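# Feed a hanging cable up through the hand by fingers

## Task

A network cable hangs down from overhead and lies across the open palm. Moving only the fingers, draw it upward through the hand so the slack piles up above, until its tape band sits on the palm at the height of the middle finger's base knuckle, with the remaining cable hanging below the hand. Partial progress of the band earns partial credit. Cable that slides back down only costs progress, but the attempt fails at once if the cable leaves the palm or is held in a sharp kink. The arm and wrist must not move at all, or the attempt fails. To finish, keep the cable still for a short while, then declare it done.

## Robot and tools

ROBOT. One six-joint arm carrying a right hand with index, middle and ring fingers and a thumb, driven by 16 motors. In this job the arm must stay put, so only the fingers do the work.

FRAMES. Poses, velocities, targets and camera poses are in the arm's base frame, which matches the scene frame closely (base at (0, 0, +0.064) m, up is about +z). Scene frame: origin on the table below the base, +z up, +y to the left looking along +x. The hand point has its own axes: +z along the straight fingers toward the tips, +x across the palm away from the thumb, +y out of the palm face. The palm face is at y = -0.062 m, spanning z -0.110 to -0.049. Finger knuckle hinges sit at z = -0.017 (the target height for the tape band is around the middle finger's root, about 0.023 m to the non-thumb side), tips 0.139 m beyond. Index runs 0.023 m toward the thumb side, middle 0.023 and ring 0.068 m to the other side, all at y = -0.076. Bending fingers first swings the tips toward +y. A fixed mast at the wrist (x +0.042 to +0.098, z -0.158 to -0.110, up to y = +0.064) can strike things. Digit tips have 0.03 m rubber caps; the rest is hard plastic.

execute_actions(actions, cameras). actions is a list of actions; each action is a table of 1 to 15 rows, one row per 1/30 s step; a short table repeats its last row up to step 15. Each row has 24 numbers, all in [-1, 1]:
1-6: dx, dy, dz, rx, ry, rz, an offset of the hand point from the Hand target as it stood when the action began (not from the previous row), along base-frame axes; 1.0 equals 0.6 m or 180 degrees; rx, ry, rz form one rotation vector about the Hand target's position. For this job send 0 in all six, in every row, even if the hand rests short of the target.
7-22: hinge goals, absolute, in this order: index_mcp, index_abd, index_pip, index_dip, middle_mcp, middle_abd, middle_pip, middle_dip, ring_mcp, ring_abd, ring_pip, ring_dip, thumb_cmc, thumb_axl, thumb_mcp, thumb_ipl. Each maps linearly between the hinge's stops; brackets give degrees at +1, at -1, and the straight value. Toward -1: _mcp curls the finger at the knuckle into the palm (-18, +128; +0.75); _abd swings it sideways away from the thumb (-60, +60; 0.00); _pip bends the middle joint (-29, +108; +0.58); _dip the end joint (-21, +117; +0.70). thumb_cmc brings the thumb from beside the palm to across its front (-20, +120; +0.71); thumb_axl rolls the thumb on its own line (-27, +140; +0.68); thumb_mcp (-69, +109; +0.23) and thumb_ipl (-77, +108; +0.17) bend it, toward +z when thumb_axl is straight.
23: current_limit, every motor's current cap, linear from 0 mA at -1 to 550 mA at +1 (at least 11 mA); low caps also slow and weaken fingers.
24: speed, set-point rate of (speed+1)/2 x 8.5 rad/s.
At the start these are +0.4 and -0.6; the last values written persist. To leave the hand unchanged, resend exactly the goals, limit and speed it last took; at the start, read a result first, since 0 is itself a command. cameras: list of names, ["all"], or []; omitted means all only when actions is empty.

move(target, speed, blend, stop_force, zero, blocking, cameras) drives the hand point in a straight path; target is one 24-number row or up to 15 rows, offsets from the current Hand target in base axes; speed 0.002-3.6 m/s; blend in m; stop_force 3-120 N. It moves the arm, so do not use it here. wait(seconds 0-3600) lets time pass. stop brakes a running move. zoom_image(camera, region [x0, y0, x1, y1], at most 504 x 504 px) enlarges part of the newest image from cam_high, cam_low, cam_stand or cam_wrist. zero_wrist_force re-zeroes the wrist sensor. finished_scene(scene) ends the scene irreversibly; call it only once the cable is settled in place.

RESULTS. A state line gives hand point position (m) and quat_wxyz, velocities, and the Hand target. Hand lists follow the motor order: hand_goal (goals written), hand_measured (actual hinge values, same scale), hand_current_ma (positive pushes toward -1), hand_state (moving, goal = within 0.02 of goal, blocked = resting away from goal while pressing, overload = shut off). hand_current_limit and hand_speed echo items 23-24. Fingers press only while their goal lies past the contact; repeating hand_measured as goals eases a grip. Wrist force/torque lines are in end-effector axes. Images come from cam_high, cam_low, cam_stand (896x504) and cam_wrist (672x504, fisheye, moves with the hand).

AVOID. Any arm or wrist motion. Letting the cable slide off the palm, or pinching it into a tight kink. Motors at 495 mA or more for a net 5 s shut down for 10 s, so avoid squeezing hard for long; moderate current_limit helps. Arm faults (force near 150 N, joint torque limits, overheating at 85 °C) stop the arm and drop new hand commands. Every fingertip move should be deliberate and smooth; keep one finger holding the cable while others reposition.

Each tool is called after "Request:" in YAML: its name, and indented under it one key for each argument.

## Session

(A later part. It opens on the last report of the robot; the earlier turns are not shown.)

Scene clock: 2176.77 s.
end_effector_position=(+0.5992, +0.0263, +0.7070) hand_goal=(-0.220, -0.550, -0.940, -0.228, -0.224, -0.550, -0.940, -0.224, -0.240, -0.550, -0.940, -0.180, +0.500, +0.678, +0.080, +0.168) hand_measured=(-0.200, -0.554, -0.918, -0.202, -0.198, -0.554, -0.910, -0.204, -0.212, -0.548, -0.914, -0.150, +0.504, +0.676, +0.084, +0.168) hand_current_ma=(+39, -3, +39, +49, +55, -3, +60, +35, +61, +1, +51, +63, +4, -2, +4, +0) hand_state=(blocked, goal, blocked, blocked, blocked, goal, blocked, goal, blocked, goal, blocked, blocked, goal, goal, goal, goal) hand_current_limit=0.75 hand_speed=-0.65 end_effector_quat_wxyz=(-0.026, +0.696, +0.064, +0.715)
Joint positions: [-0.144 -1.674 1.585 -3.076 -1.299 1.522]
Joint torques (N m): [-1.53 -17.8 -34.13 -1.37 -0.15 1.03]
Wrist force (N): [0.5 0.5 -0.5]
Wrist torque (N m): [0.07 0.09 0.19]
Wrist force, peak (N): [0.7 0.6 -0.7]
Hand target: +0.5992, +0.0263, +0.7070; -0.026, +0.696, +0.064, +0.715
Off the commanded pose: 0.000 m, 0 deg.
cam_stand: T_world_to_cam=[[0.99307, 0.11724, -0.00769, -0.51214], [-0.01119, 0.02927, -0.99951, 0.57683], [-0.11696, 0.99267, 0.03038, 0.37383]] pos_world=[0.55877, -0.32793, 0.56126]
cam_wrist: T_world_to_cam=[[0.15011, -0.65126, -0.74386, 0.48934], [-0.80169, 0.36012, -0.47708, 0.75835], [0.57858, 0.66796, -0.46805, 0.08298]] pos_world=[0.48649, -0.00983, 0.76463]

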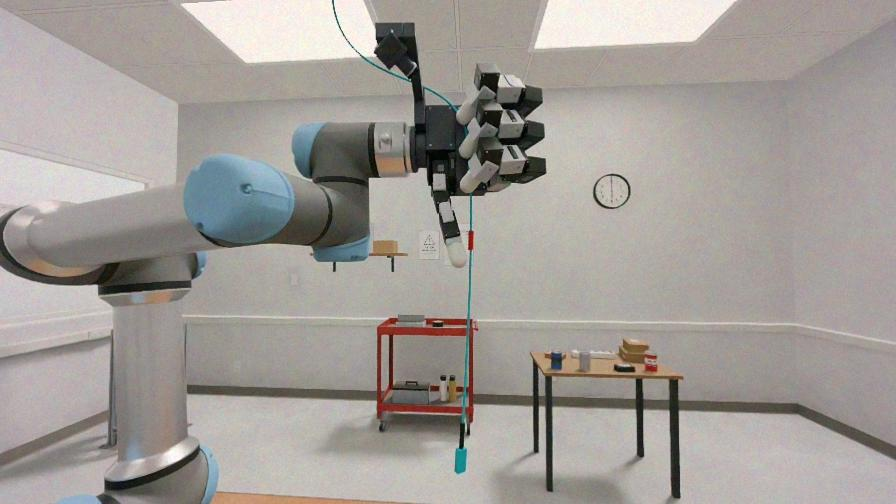

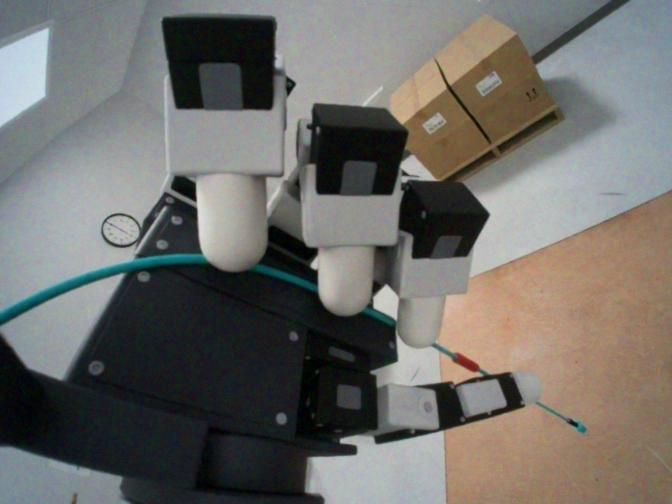

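Request:
execute_actions:
  actions:
    - [[0,0,0,0,0,0,-0.217,0.18,-0.94,-0.23,-0.221,0.23,-0.94,-0.226,-0.237,0.28,-0.94,-0.192,0.5,0.678,0.079,0.168,0.75,-0.7]]
    - [[0,0,0,0,0,0,-0.217,0.18,-0.94,-0.23,-0.221,0.23,-0.94,-0.226,-0.237,0.28,-0.94,-0.192,0.5,0.678,0.079,0.168,0.75,-0.7]]
  cameras: ["cam_stand", "cam_wrist"]

Request:
zoom_image:
  camera: "cam_stand"
  region: [410, 50, 570, 230]

Request:
zoom_image:
  camera: "cam_wrist"
  region: [120, 180, 480, 420]

Scene clock: 2188.70 s.
end_effector_position=(+0.5992, +0.0263, +0.7070) hand_goal=(-0.216, +0.180, -0.940, -0.230, -0.220, +0.230, -0.940, -0.226, -0.236, +0.280, -0.940, -0.192, +0.500, +0.678, +0.080, +0.168) hand_measured=(-0.188, +0.170, -0.880, -0.212, -0.182, +0.198, -0.870, -0.204, -0.194, +0.262, -0.878, -0.166, +0.504, +0.676, +0.084, +0.168) hand_current_ma=(+62, -12, +158, +33, +89, -55, +196, +38, +102, -27, +162, +50, +4, -2, +4, +0) hand_state=(blocked, goal, blocked, goal, blocked, blocked, blocked, blocked, blocked, goal, blocked, blocked, goal, goal, goal, goal) hand_current_limit=0.75 hand_speed=-0.70 end_effector_quat_wxyz=(-0.026, +0.696, +0.064, +0.715)
Joint positions: [-0.144 -1.674 1.585 -3.076 -1.299 1.522]
Joint torques (N m): [-1.06 -18.43 -33.96 -1.31 -0.33 1.07]
Wrist force (N): [0.4 0.6 -0.6]
Wrist torque (N m): [0.10 0.08 0.21]
Wrist force, peak (N): [0.7 0.7 -0.7]
Hand target: +0.5992, +0.0263, +0.7070; -0.026, +0.696, +0.064, +0.715
Off the commanded pose: 0.000 m, 0 deg.
cam_stand: T_world_to_cam=[[0.99307, 0.11724, -0.00769, -0.51214], [-0.01119, 0.02927, -0.99951, 0.57683], [-0.11696, 0.99267, 0.03038, 0.37383]] pos_world=[0.55877, -0.32793, 0.56126]
cam_wrist: T_world_to_cam=[[0.15011, -0.65126, -0.74386, 0.48934], [-0.80169, 0.36012, -0.47708, 0.75835], [0.57858, 0.66796, -0.46805, 0.08298]] pos_world=[0.48649, -0.00983, 0.76463]

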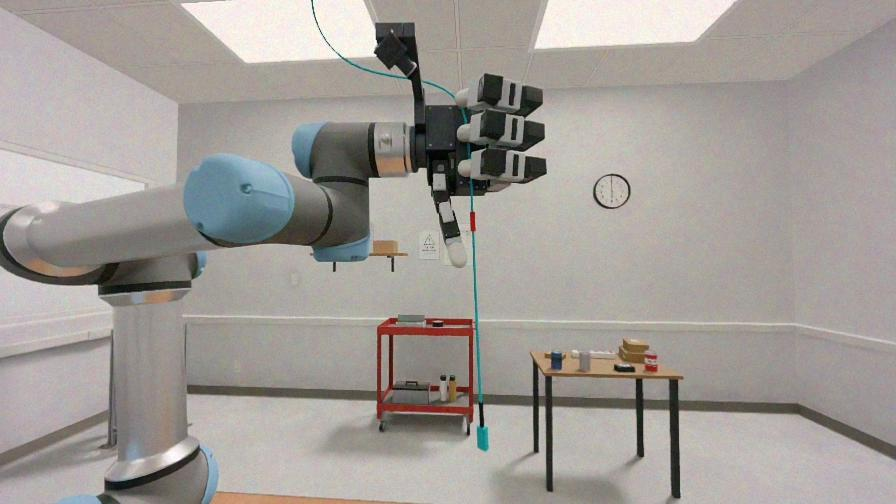

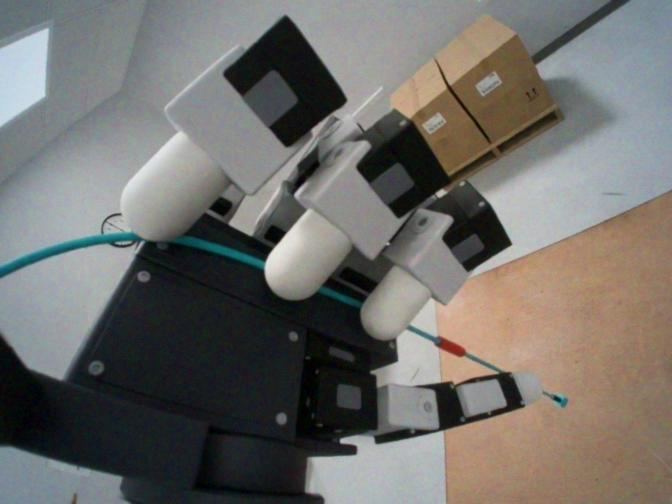

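Scaled by 2.800 from the camera's image (finer frame: 1280x720).

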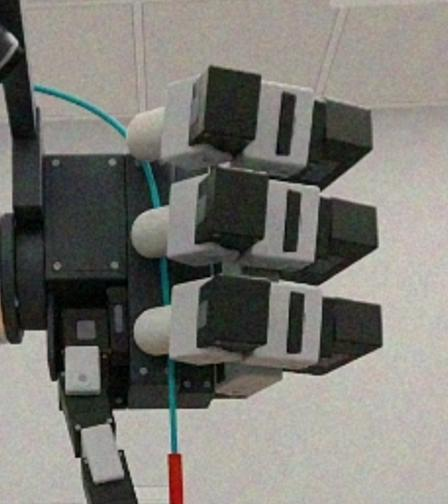

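Scaled by 1.400 from the camera's image (finer frame: 960x720).

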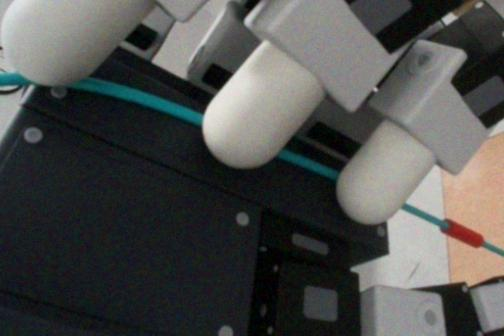

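Request:
execute_actions:
  actions:
    - [[0,0,0,0,0,0,-0.01,0.18,-0.72,-0.01,-0.221,0.23,-0.94,-0.226,-0.237,0.28,-0.94,-0.192,0.5,0.678,0.079,0.168,0.75,-0.4]]
    - [[0,0,0,0,0,0,0.045,0.18,-0.75,-0.09,-0.221,0.23,-0.94,-0.226,-0.237,0.28,-0.94,-0.192,0.5,0.678,0.079,0.168,0.75,-0.4]]
  cameras: ["cam_stand", "cam_wrist"]

Request:
zoom_image:
  camera: "cam_stand"
  region: [410, 50, 570, 230]

Request:
zoom_image:
  camera: "cam_wrist"
  region: [120, 180, 480, 420]

Scene clock: 2219.93 s.
end_effector_position=(+0.5992, +0.0263, +0.7070) hand_goal=(+0.046, +0.180, -0.750, -0.090, -0.220, +0.230, -0.940, -0.226, -0.236, +0.280, -0.940, -0.192, +0.500, +0.678, +0.080, +0.168) hand_measured=(+0.044, +0.178, -0.746, -0.088, -0.182, +0.202, -0.870, -0.206, -0.194, +0.264, -0.878, -0.166, +0.504, +0.676, +0.084, +0.168) hand_current_ma=(-2, -1, +3, +2, +89, -44, +196, +33, +102, -22, +161, +48, +4, -2, +4, +0) hand_state=(goal, goal, goal, goal, blocked, blocked, blocked, goal, blocked, goal, blocked, blocked, goal, goal, goal, goal) hand_current_limit=0.75 hand_speed=-0.40 end_effector_quat_wxyz=(-0.026, +0.696, +0.064, +0.715)
Joint positions: [-0.144 -1.674 1.585 -3.076 -1.299 1.522]
Joint torques (N m): [-0.45 -19.99 -34.16 -0.99 -0.43 1.15]
Wrist force (N): [0.3 0.6 -0.5]
Wrist torque (N m): [0.09 0.06 0.20]
Wrist force, peak (N): [0.7 0.7 -0.6]
Hand target: +0.5992, +0.0263, +0.7070; -0.026, +0.696, +0.064, +0.715
Off the commanded pose: 0.000 m, 0 deg.
cam_stand: T_world_to_cam=[[0.99307, 0.11724, -0.00769, -0.51214], [-0.01119, 0.02927, -0.99951, 0.57683], [-0.11696, 0.99267, 0.03038, 0.37383]] pos_world=[0.55877, -0.32793, 0.56126]
cam_wrist: T_world_to_cam=[[0.15011, -0.65126, -0.74386, 0.48934], [-0.80169, 0.36012, -0.47708, 0.75835], [0.57858, 0.66796, -0.46805, 0.08298]] pos_world=[0.48649, -0.00983, 0.76463]

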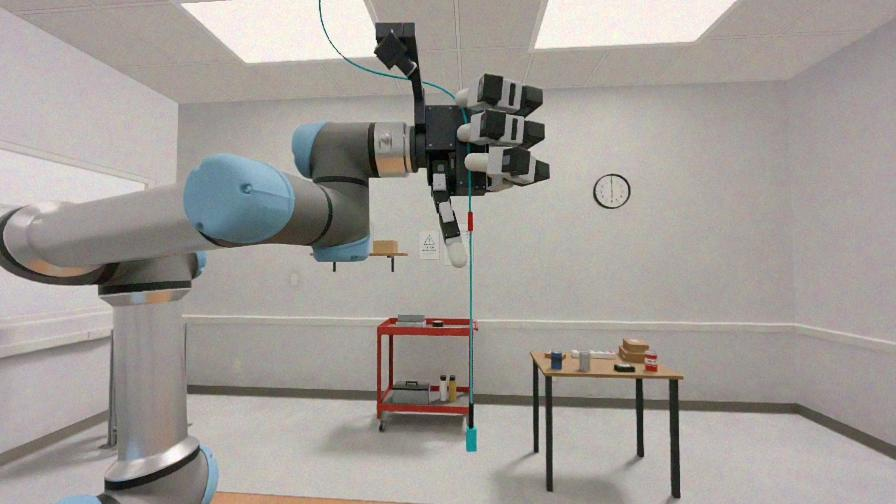

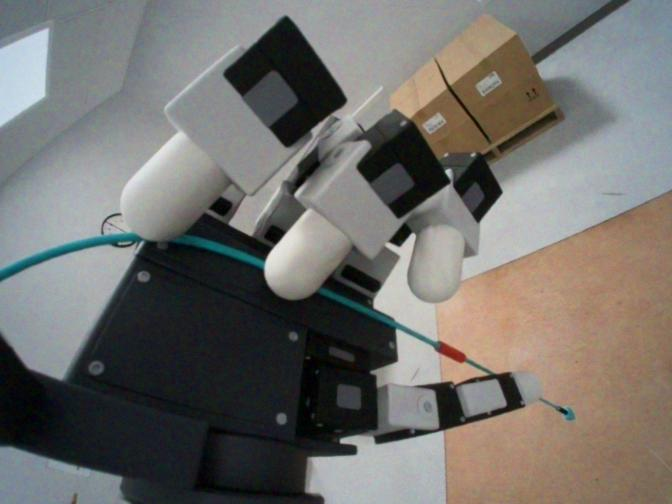

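Scaled by 2.800 from the camera's image (finer frame: 1280x720).

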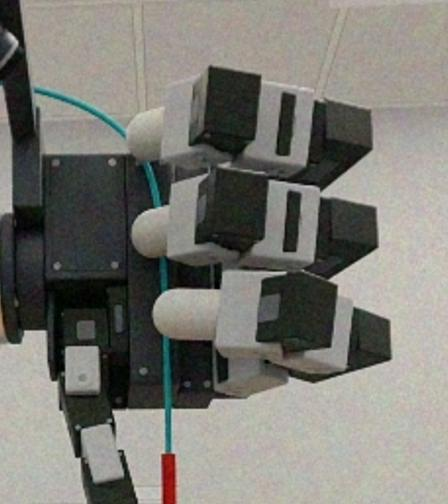

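Scaled by 1.400 from the camera's image (finer frame: 960x720).

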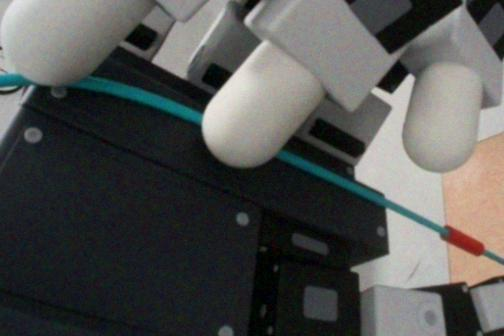

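Request:
execute_actions:
  actions:
    - [[0,0,0,0,0,0,-0.164,0.18,-0.94,-0.33,-0.221,0.23,-0.94,-0.226,-0.237,0.28,-0.94,-0.192,0.5,0.678,0.079,0.168,0.75,-0.6]]
    - [[0,0,0,0,0,0,-0.164,0.18,-0.94,-0.33,-0.221,0.23,-0.94,-0.226,-0.237,0.28,-0.94,-0.192,0.5,0.678,0.079,0.168,0.75,-0.65]]
  cameras: ["cam_stand", "cam_wrist"]

Request:
zoom_image:
  camera: "cam_stand"
  region: [410, 50, 570, 230]

Request:
zoom_image:
  camera: "cam_wrist"
  region: [120, 180, 480, 420]

Scene clock: 2230.33 s.
end_effector_position=(+0.5992, +0.0263, +0.7070) hand_goal=(-0.164, +0.180, -0.940, -0.330, -0.220, +0.230, -0.940, -0.226, -0.236, +0.280, -0.940, -0.192, +0.500, +0.678, +0.080, +0.168) hand_measured=(-0.112, +0.182, -0.880, -0.276, -0.182, +0.202, -0.870, -0.208, -0.194, +0.264, -0.878, -0.166, +0.504, +0.676, +0.084, +0.168) hand_current_ma=(+139, +1, +156, +137, +89, -44, +196, +30, +102, -22, +161, +48, +4, -2, +4, +0) hand_state=(blocked, goal, blocked, blocked, blocked, blocked, blocked, goal, blocked, goal, blocked, blocked, goal, goal, goal, goal) hand_current_limit=0.75 hand_speed=-0.65 end_effector_quat_wxyz=(-0.026, +0.696, +0.064, +0.715)
Joint positions: [-0.144 -1.674 1.585 -3.076 -1.299 1.522]
Joint torques (N m): [-0.88 -20.1 -33.34 -0.85 -0.52 1.22]
Wrist force (N): [0.4 0.4 -0.4]
Wrist torque (N m): [0.07 0.06 0.21]
Wrist force, peak (N): [0.4 0.6 -0.9]
Hand target: +0.5992, +0.0263, +0.7070; -0.026, +0.696, +0.064, +0.715
Off the commanded pose: 0.000 m, 0 deg.
cam_stand: T_world_to_cam=[[0.99307, 0.11724, -0.00769, -0.51214], [-0.01119, 0.02927, -0.99951, 0.57683], [-0.11696, 0.99267, 0.03038, 0.37383]] pos_world=[0.55877, -0.32793, 0.56126]
cam_wrist: T_world_to_cam=[[0.15011, -0.65126, -0.74386, 0.48934], [-0.80169, 0.36012, -0.47708, 0.75835], [0.57858, 0.66796, -0.46805, 0.08298]] pos_world=[0.48649, -0.00983, 0.76463]

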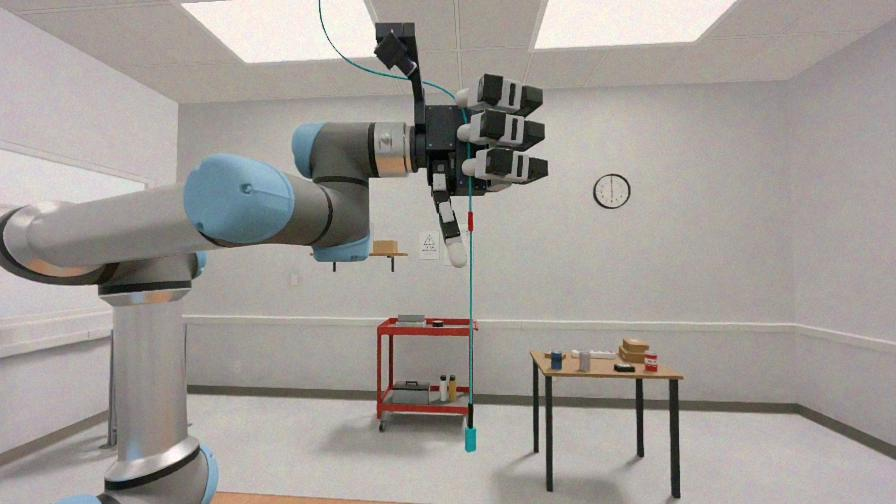

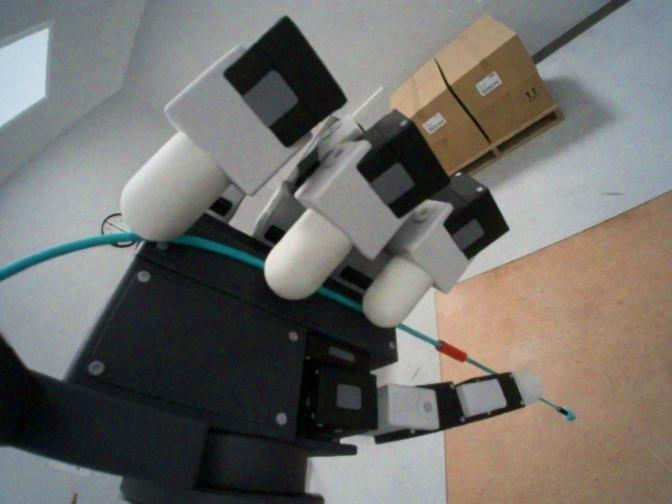

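Scaled by 2.800 from the camera's image (finer frame: 1280x720).

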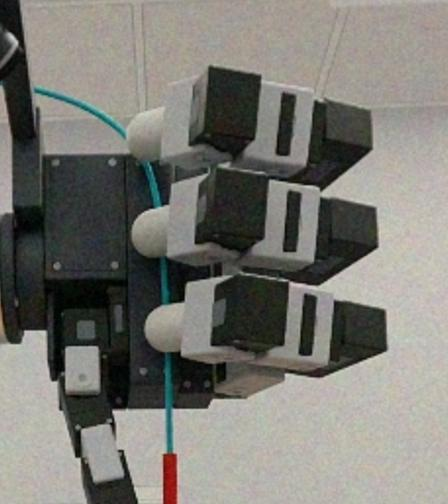

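Scaled by 1.400 from the camera's image (finer frame: 960x720).

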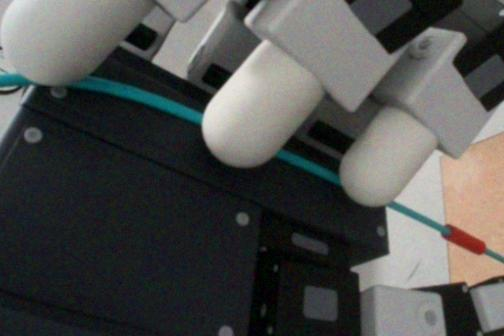

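Request:
execute_actions:
  actions:
    - [[0,0,0,0,0,0,-0.164,0.18,-0.94,-0.33,-0.221,0.23,-0.94,-0.226,-0.04,-0.2,-0.74,0.04,0.5,0.678,0.079,0.168,0.75,-0.4]]
    - [[0,0,0,0,0,0,-0.164,0.18,-0.94,-0.33,-0.221,0.23,-0.94,-0.226,-0.04,-0.55,-0.77,0.028,0.5,0.678,0.079,0.168,0.75,-0.4]]
    - [[0,0,0,0,0,0,-0.164,0.18,-0.94,-0.33,-0.221,0.23,-0.94,-0.226,-0.233,-0.55,-0.94,-0.196,0.5,0.678,0.079,0.168,0.75,-0.6]]
    - [[0,0,0,0,0,0,-0.164,0.18,-0.94,-0.33,-0.221,0.23,-0.94,-0.226,-0.233,-0.55,-0.94,-0.196,0.5,0.678,0.079,0.168,0.75,-0.65]]
  cameras: ["cam_stand", "cam_wrist"]

Request:
zoom_image:
  camera: "cam_stand"
  region: [410, 50, 570, 230]

Request:
zoom_image:
  camera: "cam_wrist"
  region: [120, 180, 480, 420]

Scene clock: 2242.37 s.
end_effector_position=(+0.5992, +0.0263, +0.7070) hand_goal=(-0.164, +0.180, -0.940, -0.330, -0.220, +0.230, -0.940, -0.226, -0.232, -0.550, -0.940, -0.196, +0.500, +0.678, +0.080, +0.168) hand_measured=(-0.112, +0.182, -0.880, -0.276, -0.182, +0.202, -0.870, -0.208, -0.204, -0.546, -0.912, -0.162, +0.504, +0.676, +0.084, +0.168) hand_current_ma=(+139, +1, +156, +137, +89, -44, +196, +30, +61, +3, +53, +70, +4, -2, +4, +0) hand_state=(blocked, goal, blocked, blocked, blocked, blocked, blocked, goal, blocked, goal, blocked, blocked, goal, goal, goal, goal) hand_current_limit=0.75 hand_speed=-0.65 end_effector_quat_wxyz=(-0.026, +0.696, +0.064, +0.715)
Joint positions: [-0.144 -1.674 1.585 -3.076 -1.299 1.522]
Joint torques (N m): [-0.86 -20.7 -33.74 -0.73 -0.56 1.21]
Wrist force (N): [0.5 0.4 -0.5]
Wrist torque (N m): [0.06 0.07 0.20]
Wrist force, peak (N): [0.6 0.7 -0.6]
Hand target: +0.5992, +0.0263, +0.7070; -0.026, +0.696, +0.064, +0.715
Off the commanded pose: 0.000 m, 0 deg.
cam_stand: T_world_to_cam=[[0.99307, 0.11724, -0.00769, -0.51214], [-0.01119, 0.02927, -0.99951, 0.57683], [-0.11696, 0.99267, 0.03038, 0.37383]] pos_world=[0.55877, -0.32793, 0.56126]
cam_wrist: T_world_to_cam=[[0.15011, -0.65126, -0.74386, 0.48934], [-0.80169, 0.36012, -0.47708, 0.75835], [0.57858, 0.66796, -0.46805, 0.08298]] pos_world=[0.48649, -0.00983, 0.76463]

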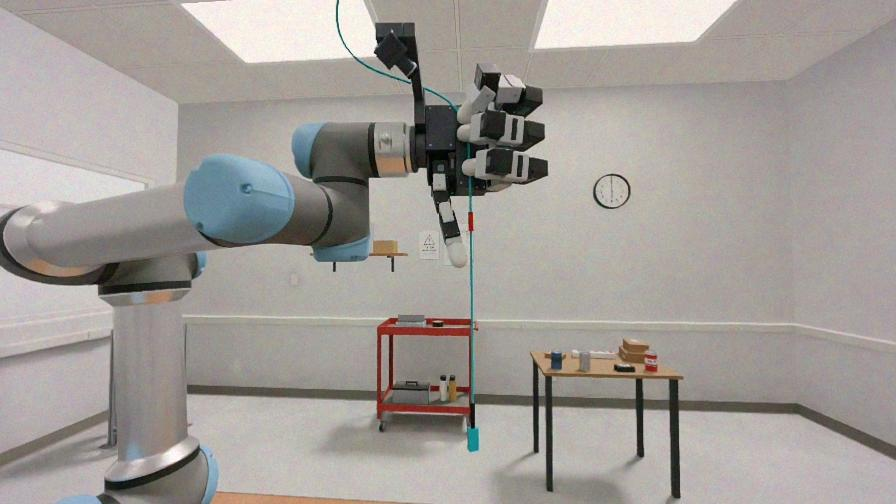

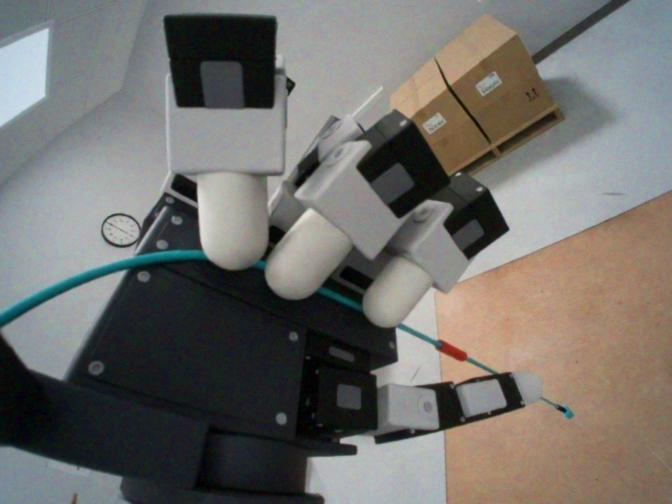

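Scaled by 2.800 from the camera's image (finer frame: 1280x720).

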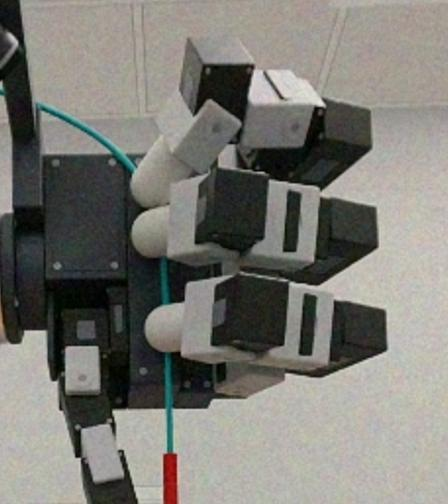

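Scaled by 1.400 from the camera's image (finer frame: 960x720).

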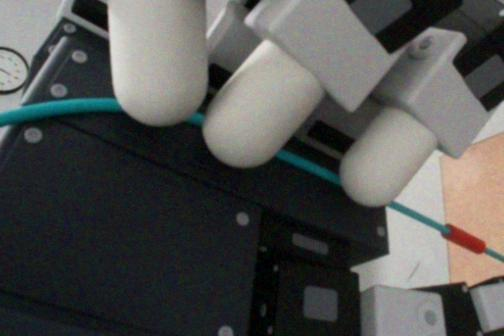

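Request:
execute_actions:
  actions:
    - [[0,0,0,0,0,0,-0.164,0.18,-0.94,-0.33,0.005,0.0,-0.74,-0.03,-0.233,-0.55,-0.94,-0.196,0.5,0.678,0.079,0.168,0.75,-0.4]]
    - [[0,0,0,0,0,0,-0.164,0.18,-0.94,-0.33,0.009,-0.55,-0.77,-0.036,-0.233,-0.55,-0.94,-0.196,0.5,0.678,0.079,0.168,0.75,-0.4]]
    - [[0,0,0,0,0,0,-0.164,0.18,-0.94,-0.33,-0.206,-0.55,-0.94,-0.266,-0.233,-0.55,-0.94,-0.196,0.5,0.678,0.079,0.168,0.75,-0.6]]
    - [[0,0,0,0,0,0,-0.164,0.18,-0.94,-0.33,-0.206,-0.55,-0.94,-0.266,-0.233,-0.55,-0.94,-0.196,0.5,0.678,0.079,0.168,0.75,-0.65]]
    - [[0,0,0,0,0,0,0.04,0.0,-0.74,-0.09,-0.206,-0.55,-0.94,-0.266,-0.233,-0.55,-0.94,-0.196,0.5,0.678,0.079,0.168,0.75,-0.4]]
    - [[0,0,0,0,0,0,0.01,-0.55,-0.77,-0.038,-0.206,-0.55,-0.94,-0.266,-0.233,-0.55,-0.94,-0.196,0.5,0.678,0.079,0.168,0.75,-0.4]]
  cameras: ["cam_stand", "cam_wrist"]

Request:
zoom_image:
  camera: "cam_stand"
  region: [410, 50, 570, 230]

Request:
zoom_image:
  camera: "cam_wrist"
  region: [120, 180, 480, 420]

Scene clock: 2258.93 s.
end_effector_position=(+0.5992, +0.0263, +0.7070) hand_goal=(+0.010, -0.550, -0.770, -0.038, -0.206, -0.550, -0.940, -0.266, -0.232, -0.550, -0.940, -0.196, +0.500, +0.678, +0.080, +0.168) hand_measured=(+0.012, -0.544, -0.768, -0.040, -0.172, -0.554, -0.910, -0.238, -0.204, -0.546, -0.912, -0.166, +0.504, +0.676, +0.084, +0.168) hand_current_ma=(+2, +5, +1, -2, +76, -3, +62, +53, +61, +3, +55, +59, +4, -2, +4, +0) hand_state=(goal, goal, goal, goal, blocked, goal, blocked, blocked, blocked, goal, blocked, blocked, goal, goal, goal, goal) hand_current_limit=0.75 hand_speed=-0.40 end_effector_quat_wxyz=(-0.026, +0.696, +0.064, +0.715)
Joint positions: [-0.144 -1.674 1.585 -3.076 -1.299 1.522]
Joint torques (N m): [-0.77 -21.32 -33.67 -0.71 -0.64 0.99]
Wrist force (N): [0.5 0.5 -0.5]
Wrist torque (N m): [0.07 0.07 0.20]
Wrist force, peak (N): [0.7 0.7 -0.7]
Hand target: +0.5992, +0.0263, +0.7070; -0.026, +0.696, +0.064, +0.715
Off the commanded pose: 0.000 m, 0 deg.
cam_stand: T_world_to_cam=[[0.99307, 0.11724, -0.00769, -0.51214], [-0.01119, 0.02927, -0.99951, 0.57683], [-0.11696, 0.99267, 0.03038, 0.37383]] pos_world=[0.55877, -0.32793, 0.56126]
cam_wrist: T_world_to_cam=[[0.15011, -0.65126, -0.74386, 0.48934], [-0.80169, 0.36012, -0.47708, 0.75835], [0.57858, 0.66796, -0.46805, 0.08298]] pos_world=[0.48649, -0.00983, 0.76463]

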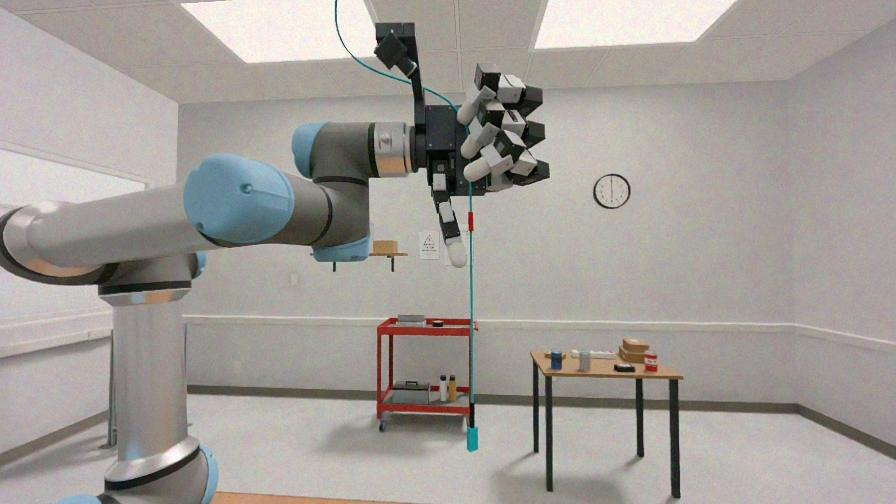

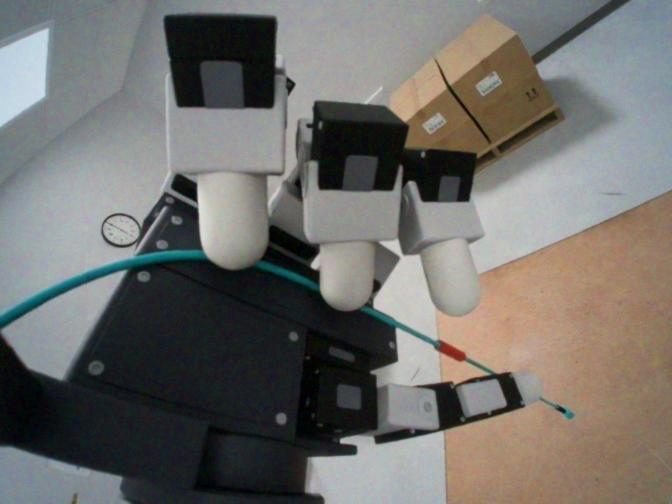

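Scaled by 2.800 from the camera's image (finer frame: 1280x720).

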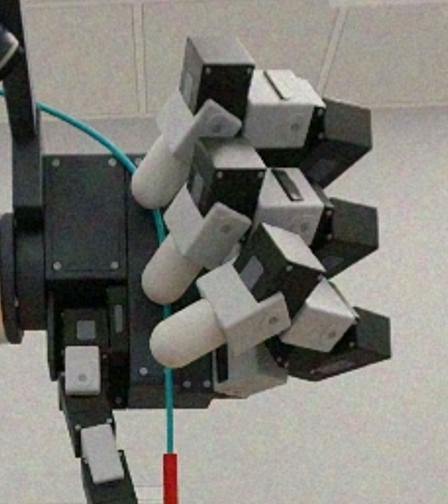

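Scaled by 1.400 from the camera's image (finer frame: 960x720).

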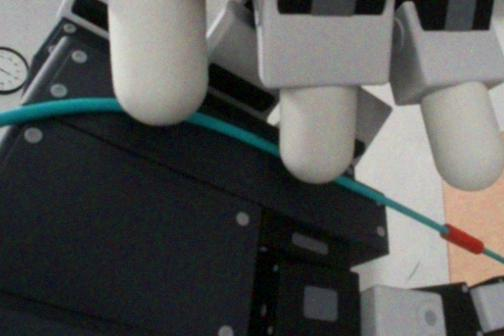

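Request:
execute_actions:
  actions:
    - [[0,0,0,0,0,0,-0.204,-0.55,-0.94,-0.26,-0.206,-0.55,-0.94,-0.266,-0.233,-0.55,-0.94,-0.196,0.5,0.678,0.079,0.168,0.75,-0.6]]
    - [[0,0,0,0,0,0,-0.204,-0.55,-0.94,-0.26,-0.206,-0.55,-0.94,-0.266,-0.233,-0.55,-0.94,-0.196,0.5,0.678,0.079,0.168,0.75,-0.65]]
  cameras: ["cam_stand", "cam_wrist"]

Request:
zoom_image:
  camera: "cam_stand"
  region: [410, 50, 570, 230]

Request:
zoom_image:
  camera: "cam_wrist"
  region: [120, 180, 480, 420]

Scene clock: 2267.07 s.
end_effector_position=(+0.5992, +0.0263, +0.7070) hand_goal=(-0.204, -0.550, -0.940, -0.260, -0.206, -0.550, -0.940, -0.266, -0.232, -0.550, -0.940, -0.196, +0.500, +0.678, +0.080, +0.168) hand_measured=(-0.176, -0.554, -0.916, -0.236, -0.172, -0.554, -0.910, -0.240, -0.204, -0.548, -0.912, -0.168, +0.504, +0.676, +0.084, +0.168) hand_current_ma=(+58, -4, +45, +47, +76, -4, +62, +51, +61, +2, +55, +58, +4, -2, +4, +0) hand_state=(blocked, goal, blocked, blocked, blocked, goal, blocked, blocked, blocked, goal, blocked, blocked, goal, goal, goal, goal) hand_current_limit=0.75 hand_speed=-0.65 end_effector_quat_wxyz=(-0.026, +0.696, +0.064, +0.715)
Joint positions: [-0.144 -1.674 1.585 -3.076 -1.299 1.522]
Joint torques (N m): [-0.55 -21.47 -33.48 -0.72 -0.73 1.05]
Wrist force (N): [0.6 0.6 -0.7]
Wrist torque (N m): [0.10 0.06 0.22]
Wrist force, peak (N): [0.6 0.6 -0.8]
Hand target: +0.5992, +0.0263, +0.7070; -0.026, +0.696, +0.064, +0.715
Off the commanded pose: 0.000 m, 0 deg.
cam_stand: T_world_to_cam=[[0.99307, 0.11724, -0.00769, -0.51214], [-0.01119, 0.02927, -0.99951, 0.57683], [-0.11696, 0.99267, 0.03038, 0.37383]] pos_world=[0.55877, -0.32793, 0.56126]
cam_wrist: T_world_to_cam=[[0.15011, -0.65126, -0.74386, 0.48934], [-0.80169, 0.36012, -0.47708, 0.75835], [0.57858, 0.66796, -0.46805, 0.08298]] pos_world=[0.48649, -0.00983, 0.76463]

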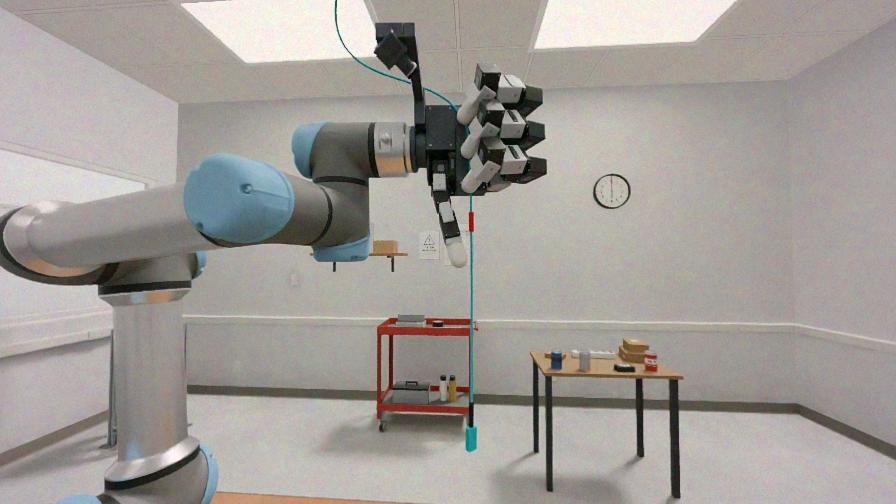

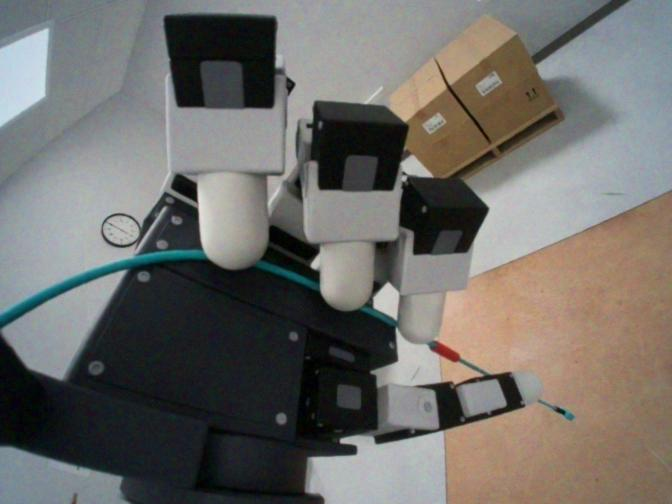

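Scaled by 2.800 from the camera's image (finer frame: 1280x720).

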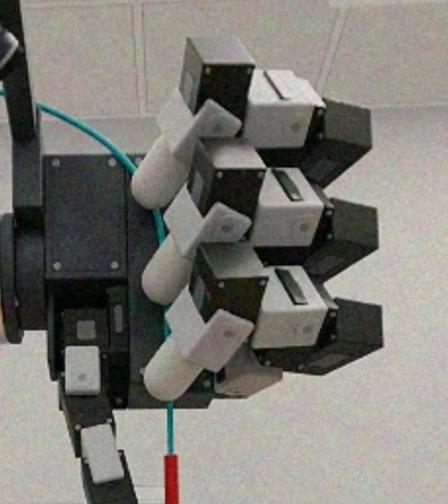

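Scaled by 1.400 from the camera's image (finer frame: 960x720).

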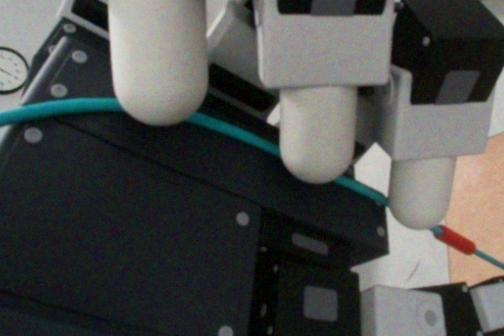

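Request:
execute_actions:
  actions:
    - [[0,0,0,0,0,0,-0.2,0.18,-0.94,-0.27,-0.212,0.23,-0.94,-0.246,-0.237,0.28,-0.94,-0.192,0.5,0.678,0.079,0.168,0.75,-0.7]]
    - [[0,0,0,0,0,0,-0.2,0.18,-0.94,-0.27,-0.212,0.23,-0.94,-0.246,-0.237,0.28,-0.94,-0.192,0.5,0.678,0.079,0.168,0.75,-0.7]]
  cameras: ["cam_stand", "cam_wrist"]

Request:
zoom_image:
  camera: "cam_stand"
  region: [410, 50, 570, 230]

Request:
zoom_image:
  camera: "cam_wrist"
  region: [120, 180, 480, 420]

Scene clock: 2274.20 s.
end_effector_position=(+0.5992, +0.0263, +0.7070) hand_goal=(-0.200, +0.180, -0.940, -0.270, -0.212, +0.230, -0.940, -0.246, -0.236, +0.280, -0.940, -0.192, +0.500, +0.678, +0.080, +0.168) hand_measured=(-0.166, +0.154, -0.864, -0.238, -0.168, +0.174, -0.866, -0.224, -0.192, +0.254, -0.876, -0.166, +0.504, +0.676, +0.084, +0.168) hand_current_ma=(+78, -43, +214, +65, +113, -116, +212, +39, +109, -42, +175, +49, +4, -2, +4, +0) hand_state=(blocked, blocked, blocked, blocked, blocked, blocked, blocked, blocked, blocked, blocked, blocked, blocked, goal, goal, goal, goal) hand_current_limit=0.75 hand_speed=-0.70 end_effector_quat_wxyz=(-0.026, +0.696, +0.064, +0.715)
Joint positions: [-0.144 -1.674 1.585 -3.076 -1.299 1.522]
Joint torques (N m): [-0.69 -22.08 -33.51 -0.69 -0.7 1.07]
Wrist force (N): [0.4 0.6 -0.5]
Wrist torque (N m): [0.09 0.06 0.21]
Wrist force, peak (N): [0.7 0.7 -0.7]
Hand target: +0.5992, +0.0263, +0.7070; -0.026, +0.696, +0.064, +0.715
Off the commanded pose: 0.000 m, 0 deg.
cam_stand: T_world_to_cam=[[0.99307, 0.11724, -0.00769, -0.51214], [-0.01119, 0.02927, -0.99951, 0.57683], [-0.11696, 0.99267, 0.03038, 0.37383]] pos_world=[0.55877, -0.32793, 0.56126]
cam_wrist: T_world_to_cam=[[0.15011, -0.65126, -0.74386, 0.48934], [-0.80169, 0.36012, -0.47708, 0.75835], [0.57858, 0.66796, -0.46805, 0.08298]] pos_world=[0.48649, -0.00983, 0.76463]

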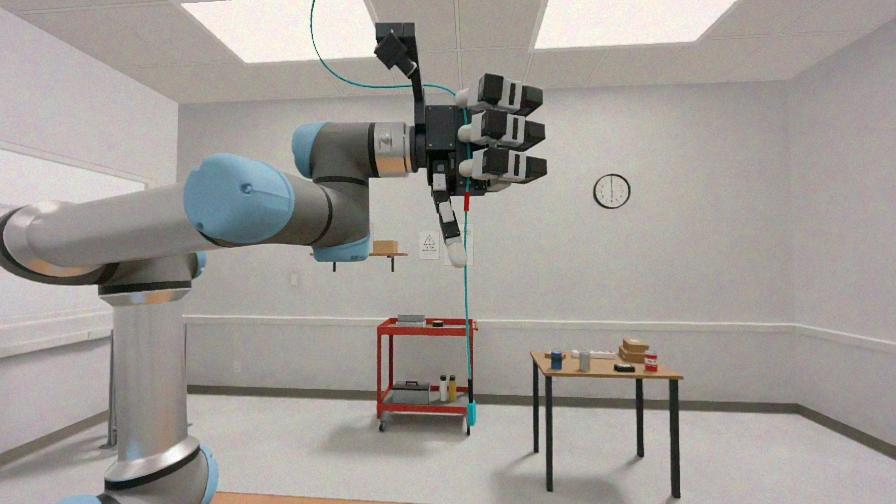

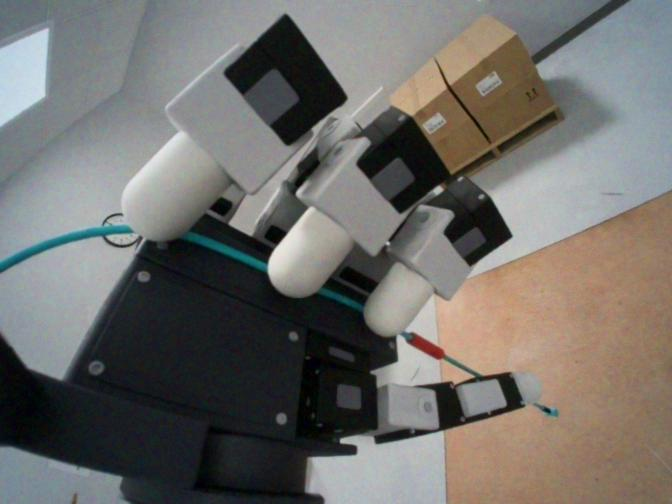

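Scaled by 2.800 from the camera's image (finer frame: 1280x720).

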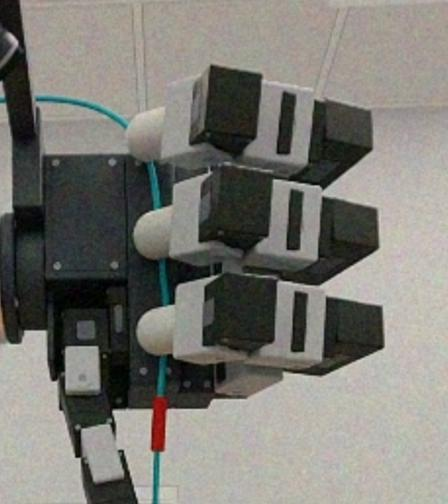

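Scaled by 1.400 from the camera's image (finer frame: 960x720).

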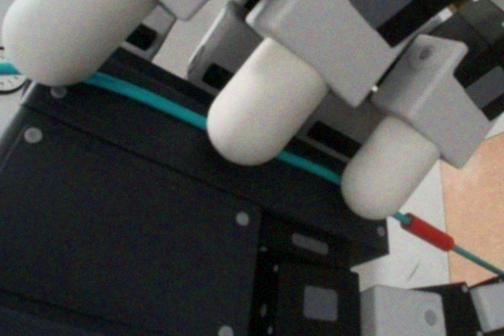

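Request:
execute_actions:
  actions:
    - [[0,0,0,0,0,0,-0.2,0.18,-0.94,-0.27,-0.212,0.23,-0.94,-0.246,-0.04,-0.2,-0.74,0.04,0.5,0.678,0.079,0.168,0.75,-0.4]]
    - [[0,0,0,0,0,0,-0.2,0.18,-0.94,-0.27,-0.212,0.23,-0.94,-0.246,-0.042,-0.55,-0.77,0.03,0.5,0.678,0.079,0.168,0.75,-0.4]]
    - [[0,0,0,0,0,0,-0.2,0.18,-0.94,-0.27,-0.212,0.23,-0.94,-0.246,-0.235,-0.55,-0.94,-0.192,0.5,0.678,0.079,0.168,0.75,-0.6]]
    - [[0,0,0,0,0,0,-0.2,0.18,-0.94,-0.27,-0.212,0.23,-0.94,-0.246,-0.235,-0.55,-0.94,-0.192,0.5,0.678,0.079,0.168,0.75,-0.65]]
    - [[0,0,0,0,0,0,-0.2,0.18,-0.94,-0.27,0.005,0.0,-0.74,-0.03,-0.235,-0.55,-0.94,-0.192,0.5,0.678,0.079,0.168,0.75,-0.4]]
    - [[0,0,0,0,0,0,-0.2,0.18,-0.94,-0.27,0.0,-0.55,-0.77,-0.022,-0.235,-0.55,-0.94,-0.192,0.5,0.678,0.079,0.168,0.75,-0.4]]
  cameras: ["cam_stand", "cam_wrist"]

Request:
zoom_image:
  camera: "cam_stand"
  region: [410, 50, 570, 230]

Request:
zoom_image:
  camera: "cam_wrist"
  region: [120, 180, 480, 420]

Scene clock: 2289.23 s.
end_effector_position=(+0.5992, +0.0263, +0.7070) hand_goal=(-0.200, +0.180, -0.940, -0.270, +0.000, -0.550, -0.770, -0.022, -0.234, -0.550, -0.940, -0.192, +0.500, +0.678, +0.080, +0.168) hand_measured=(-0.166, +0.154, -0.864, -0.238, +0.002, -0.544, -0.768, -0.024, -0.206, -0.548, -0.914, -0.160, +0.504, +0.676, +0.084, +0.168) hand_current_ma=(+78, -42, +214, +65, +2, +5, +1, -2, +61, +1, +52, +67, +4, -2, +4, +0) hand_state=(blocked, blocked, blocked, blocked, goal, goal, goal, goal, blocked, goal, blocked, blocked, goal, goal, goal, goal) hand_current_limit=0.75 hand_speed=-0.40 end_effector_quat_wxyz=(-0.026, +0.696, +0.064, +0.715)
Joint positions: [-0.144 -1.674 1.585 -3.076 -1.299 1.522]
Joint torques (N m): [-0.68 -23.03 -34.15 -0.49 -0.8 0.87]
Wrist force (N): [0.5 0.6 -0.5]
Wrist torque (N m): [0.09 0.07 0.20]
Wrist force, peak (N): [0.5 0.9 -0.6]
Hand target: +0.5992, +0.0263, +0.7070; -0.026, +0.696, +0.064, +0.715
Off the commanded pose: 0.000 m, 0 deg.
cam_stand: T_world_to_cam=[[0.99307, 0.11724, -0.00769, -0.51214], [-0.01119, 0.02927, -0.99951, 0.57683], [-0.11696, 0.99267, 0.03038, 0.37383]] pos_world=[0.55877, -0.32793, 0.56126]
cam_wrist: T_world_to_cam=[[0.15011, -0.65126, -0.74386, 0.48934], [-0.80169, 0.36012, -0.47708, 0.75835], [0.57858, 0.66796, -0.46805, 0.08298]] pos_world=[0.48649, -0.00983, 0.76463]

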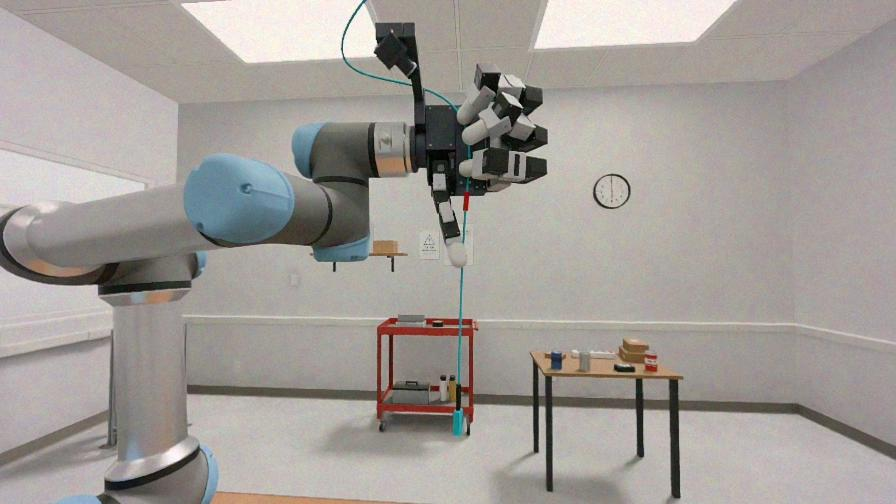

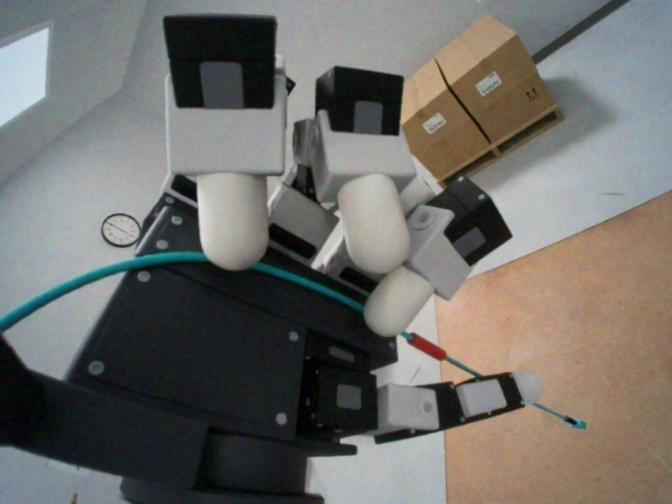

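Scaled by 2.800 from the camera's image (finer frame: 1280x720).

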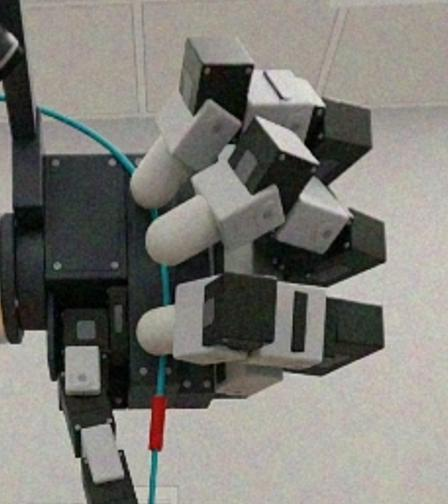

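Scaled by 1.400 from the camera's image (finer frame: 960x720).

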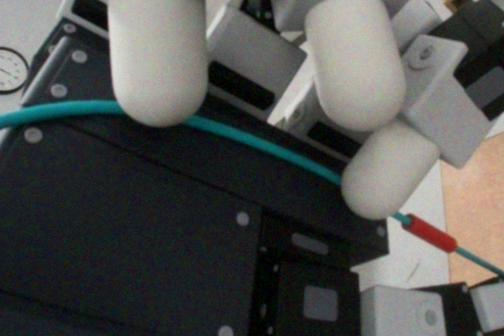

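Request:
execute_actions:
  actions:
    - [[0,0,0,0,0,0,-0.2,0.18,-0.94,-0.27,-0.208,-0.55,-0.94,-0.263,-0.235,-0.55,-0.94,-0.192,0.5,0.678,0.079,0.168,0.75,-0.6]]
    - [[0,0,0,0,0,0,-0.2,0.18,-0.94,-0.27,-0.208,-0.55,-0.94,-0.263,-0.235,-0.55,-0.94,-0.192,0.5,0.678,0.079,0.168,0.75,-0.65]]
    - [[0,0,0,0,0,0,0.01,0.0,-0.74,-0.03,-0.208,-0.55,-0.94,-0.263,-0.235,-0.55,-0.94,-0.192,0.5,0.678,0.079,0.168,0.75,-0.4]]
    - [[0,0,0,0,0,0,0.005,-0.55,-0.77,-0.028,-0.208,-0.55,-0.94,-0.263,-0.235,-0.55,-0.94,-0.192,0.5,0.678,0.079,0.168,0.75,-0.4]]
  cameras: ["cam_stand", "cam_wrist"]

Request:
zoom_image:
  camera: "cam_stand"
  region: [410, 50, 570, 230]

Request:
zoom_image:
  camera: "cam_wrist"
  region: [120, 180, 480, 420]

Scene clock: 2299.90 s.
end_effector_position=(+0.5992, +0.0263, +0.7070) hand_goal=(+0.006, -0.550, -0.770, -0.028, -0.208, -0.550, -0.940, -0.262, -0.234, -0.550, -0.940, -0.192, +0.500, +0.678, +0.080, +0.168) hand_measured=(+0.008, -0.544, -0.768, -0.030, -0.180, -0.554, -0.908, -0.238, -0.206, -0.548, -0.914, -0.160, +0.504, +0.676, +0.084, +0.168) hand_current_ma=(+2, +5, +1, -2, +61, -4, +67, +43, +61, +1, +52, +64, +4, -2, +4, +0) hand_state=(goal, goal, goal, goal, blocked, goal, blocked, blocked, blocked, goal, blocked, blocked, goal, goal, goal, goal) hand_current_limit=0.75 hand_speed=-0.40 end_effector_quat_wxyz=(-0.026, +0.696, +0.064, +0.715)
Joint positions: [-0.144 -1.674 1.585 -3.076 -1.299 1.522]
Joint torques (N m): [0.03 -23.54 -34.15 -0.5 -0.76 0.86]
Wrist force (N): [0.5 0.6 -0.4]
Wrist torque (N m): [0.09 0.05 0.21]
Wrist force, peak (N): [0.6 0.8 -0.7]
Hand target: +0.5992, +0.0263, +0.7070; -0.026, +0.696, +0.064, +0.715
Off the commanded pose: 0.000 m, 0 deg.
cam_stand: T_world_to_cam=[[0.99307, 0.11724, -0.00769, -0.51214], [-0.01119, 0.02927, -0.99951, 0.57683], [-0.11696, 0.99267, 0.03038, 0.37383]] pos_world=[0.55877, -0.32793, 0.56126]
cam_wrist: T_world_to_cam=[[0.15011, -0.65126, -0.74386, 0.48934], [-0.80169, 0.36012, -0.47708, 0.75835], [0.57858, 0.66796, -0.46805, 0.08298]] pos_world=[0.48649, -0.00983, 0.76463]

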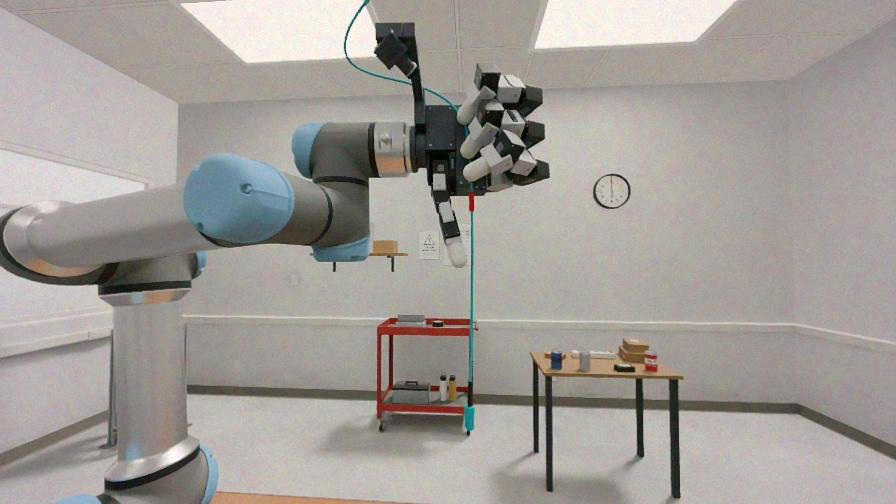

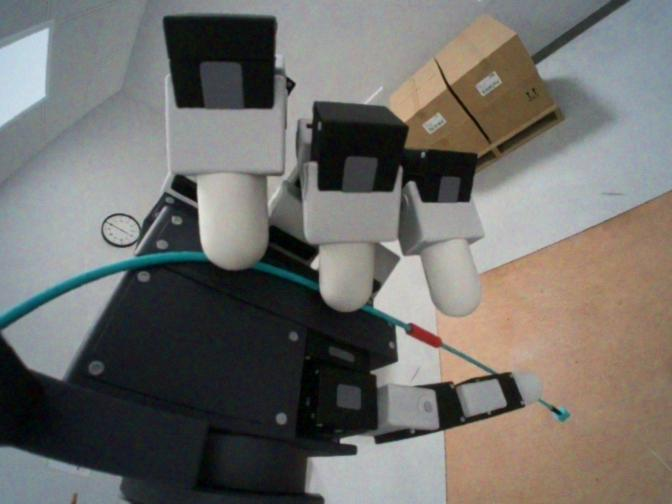

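Scaled by 2.800 from the camera's image (finer frame: 1280x720).

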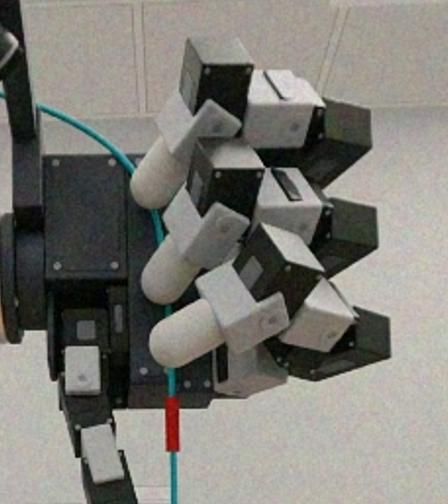

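Scaled by 1.400 from the camera's image (finer frame: 960x720).

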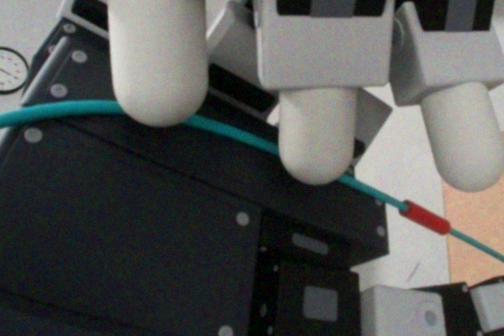

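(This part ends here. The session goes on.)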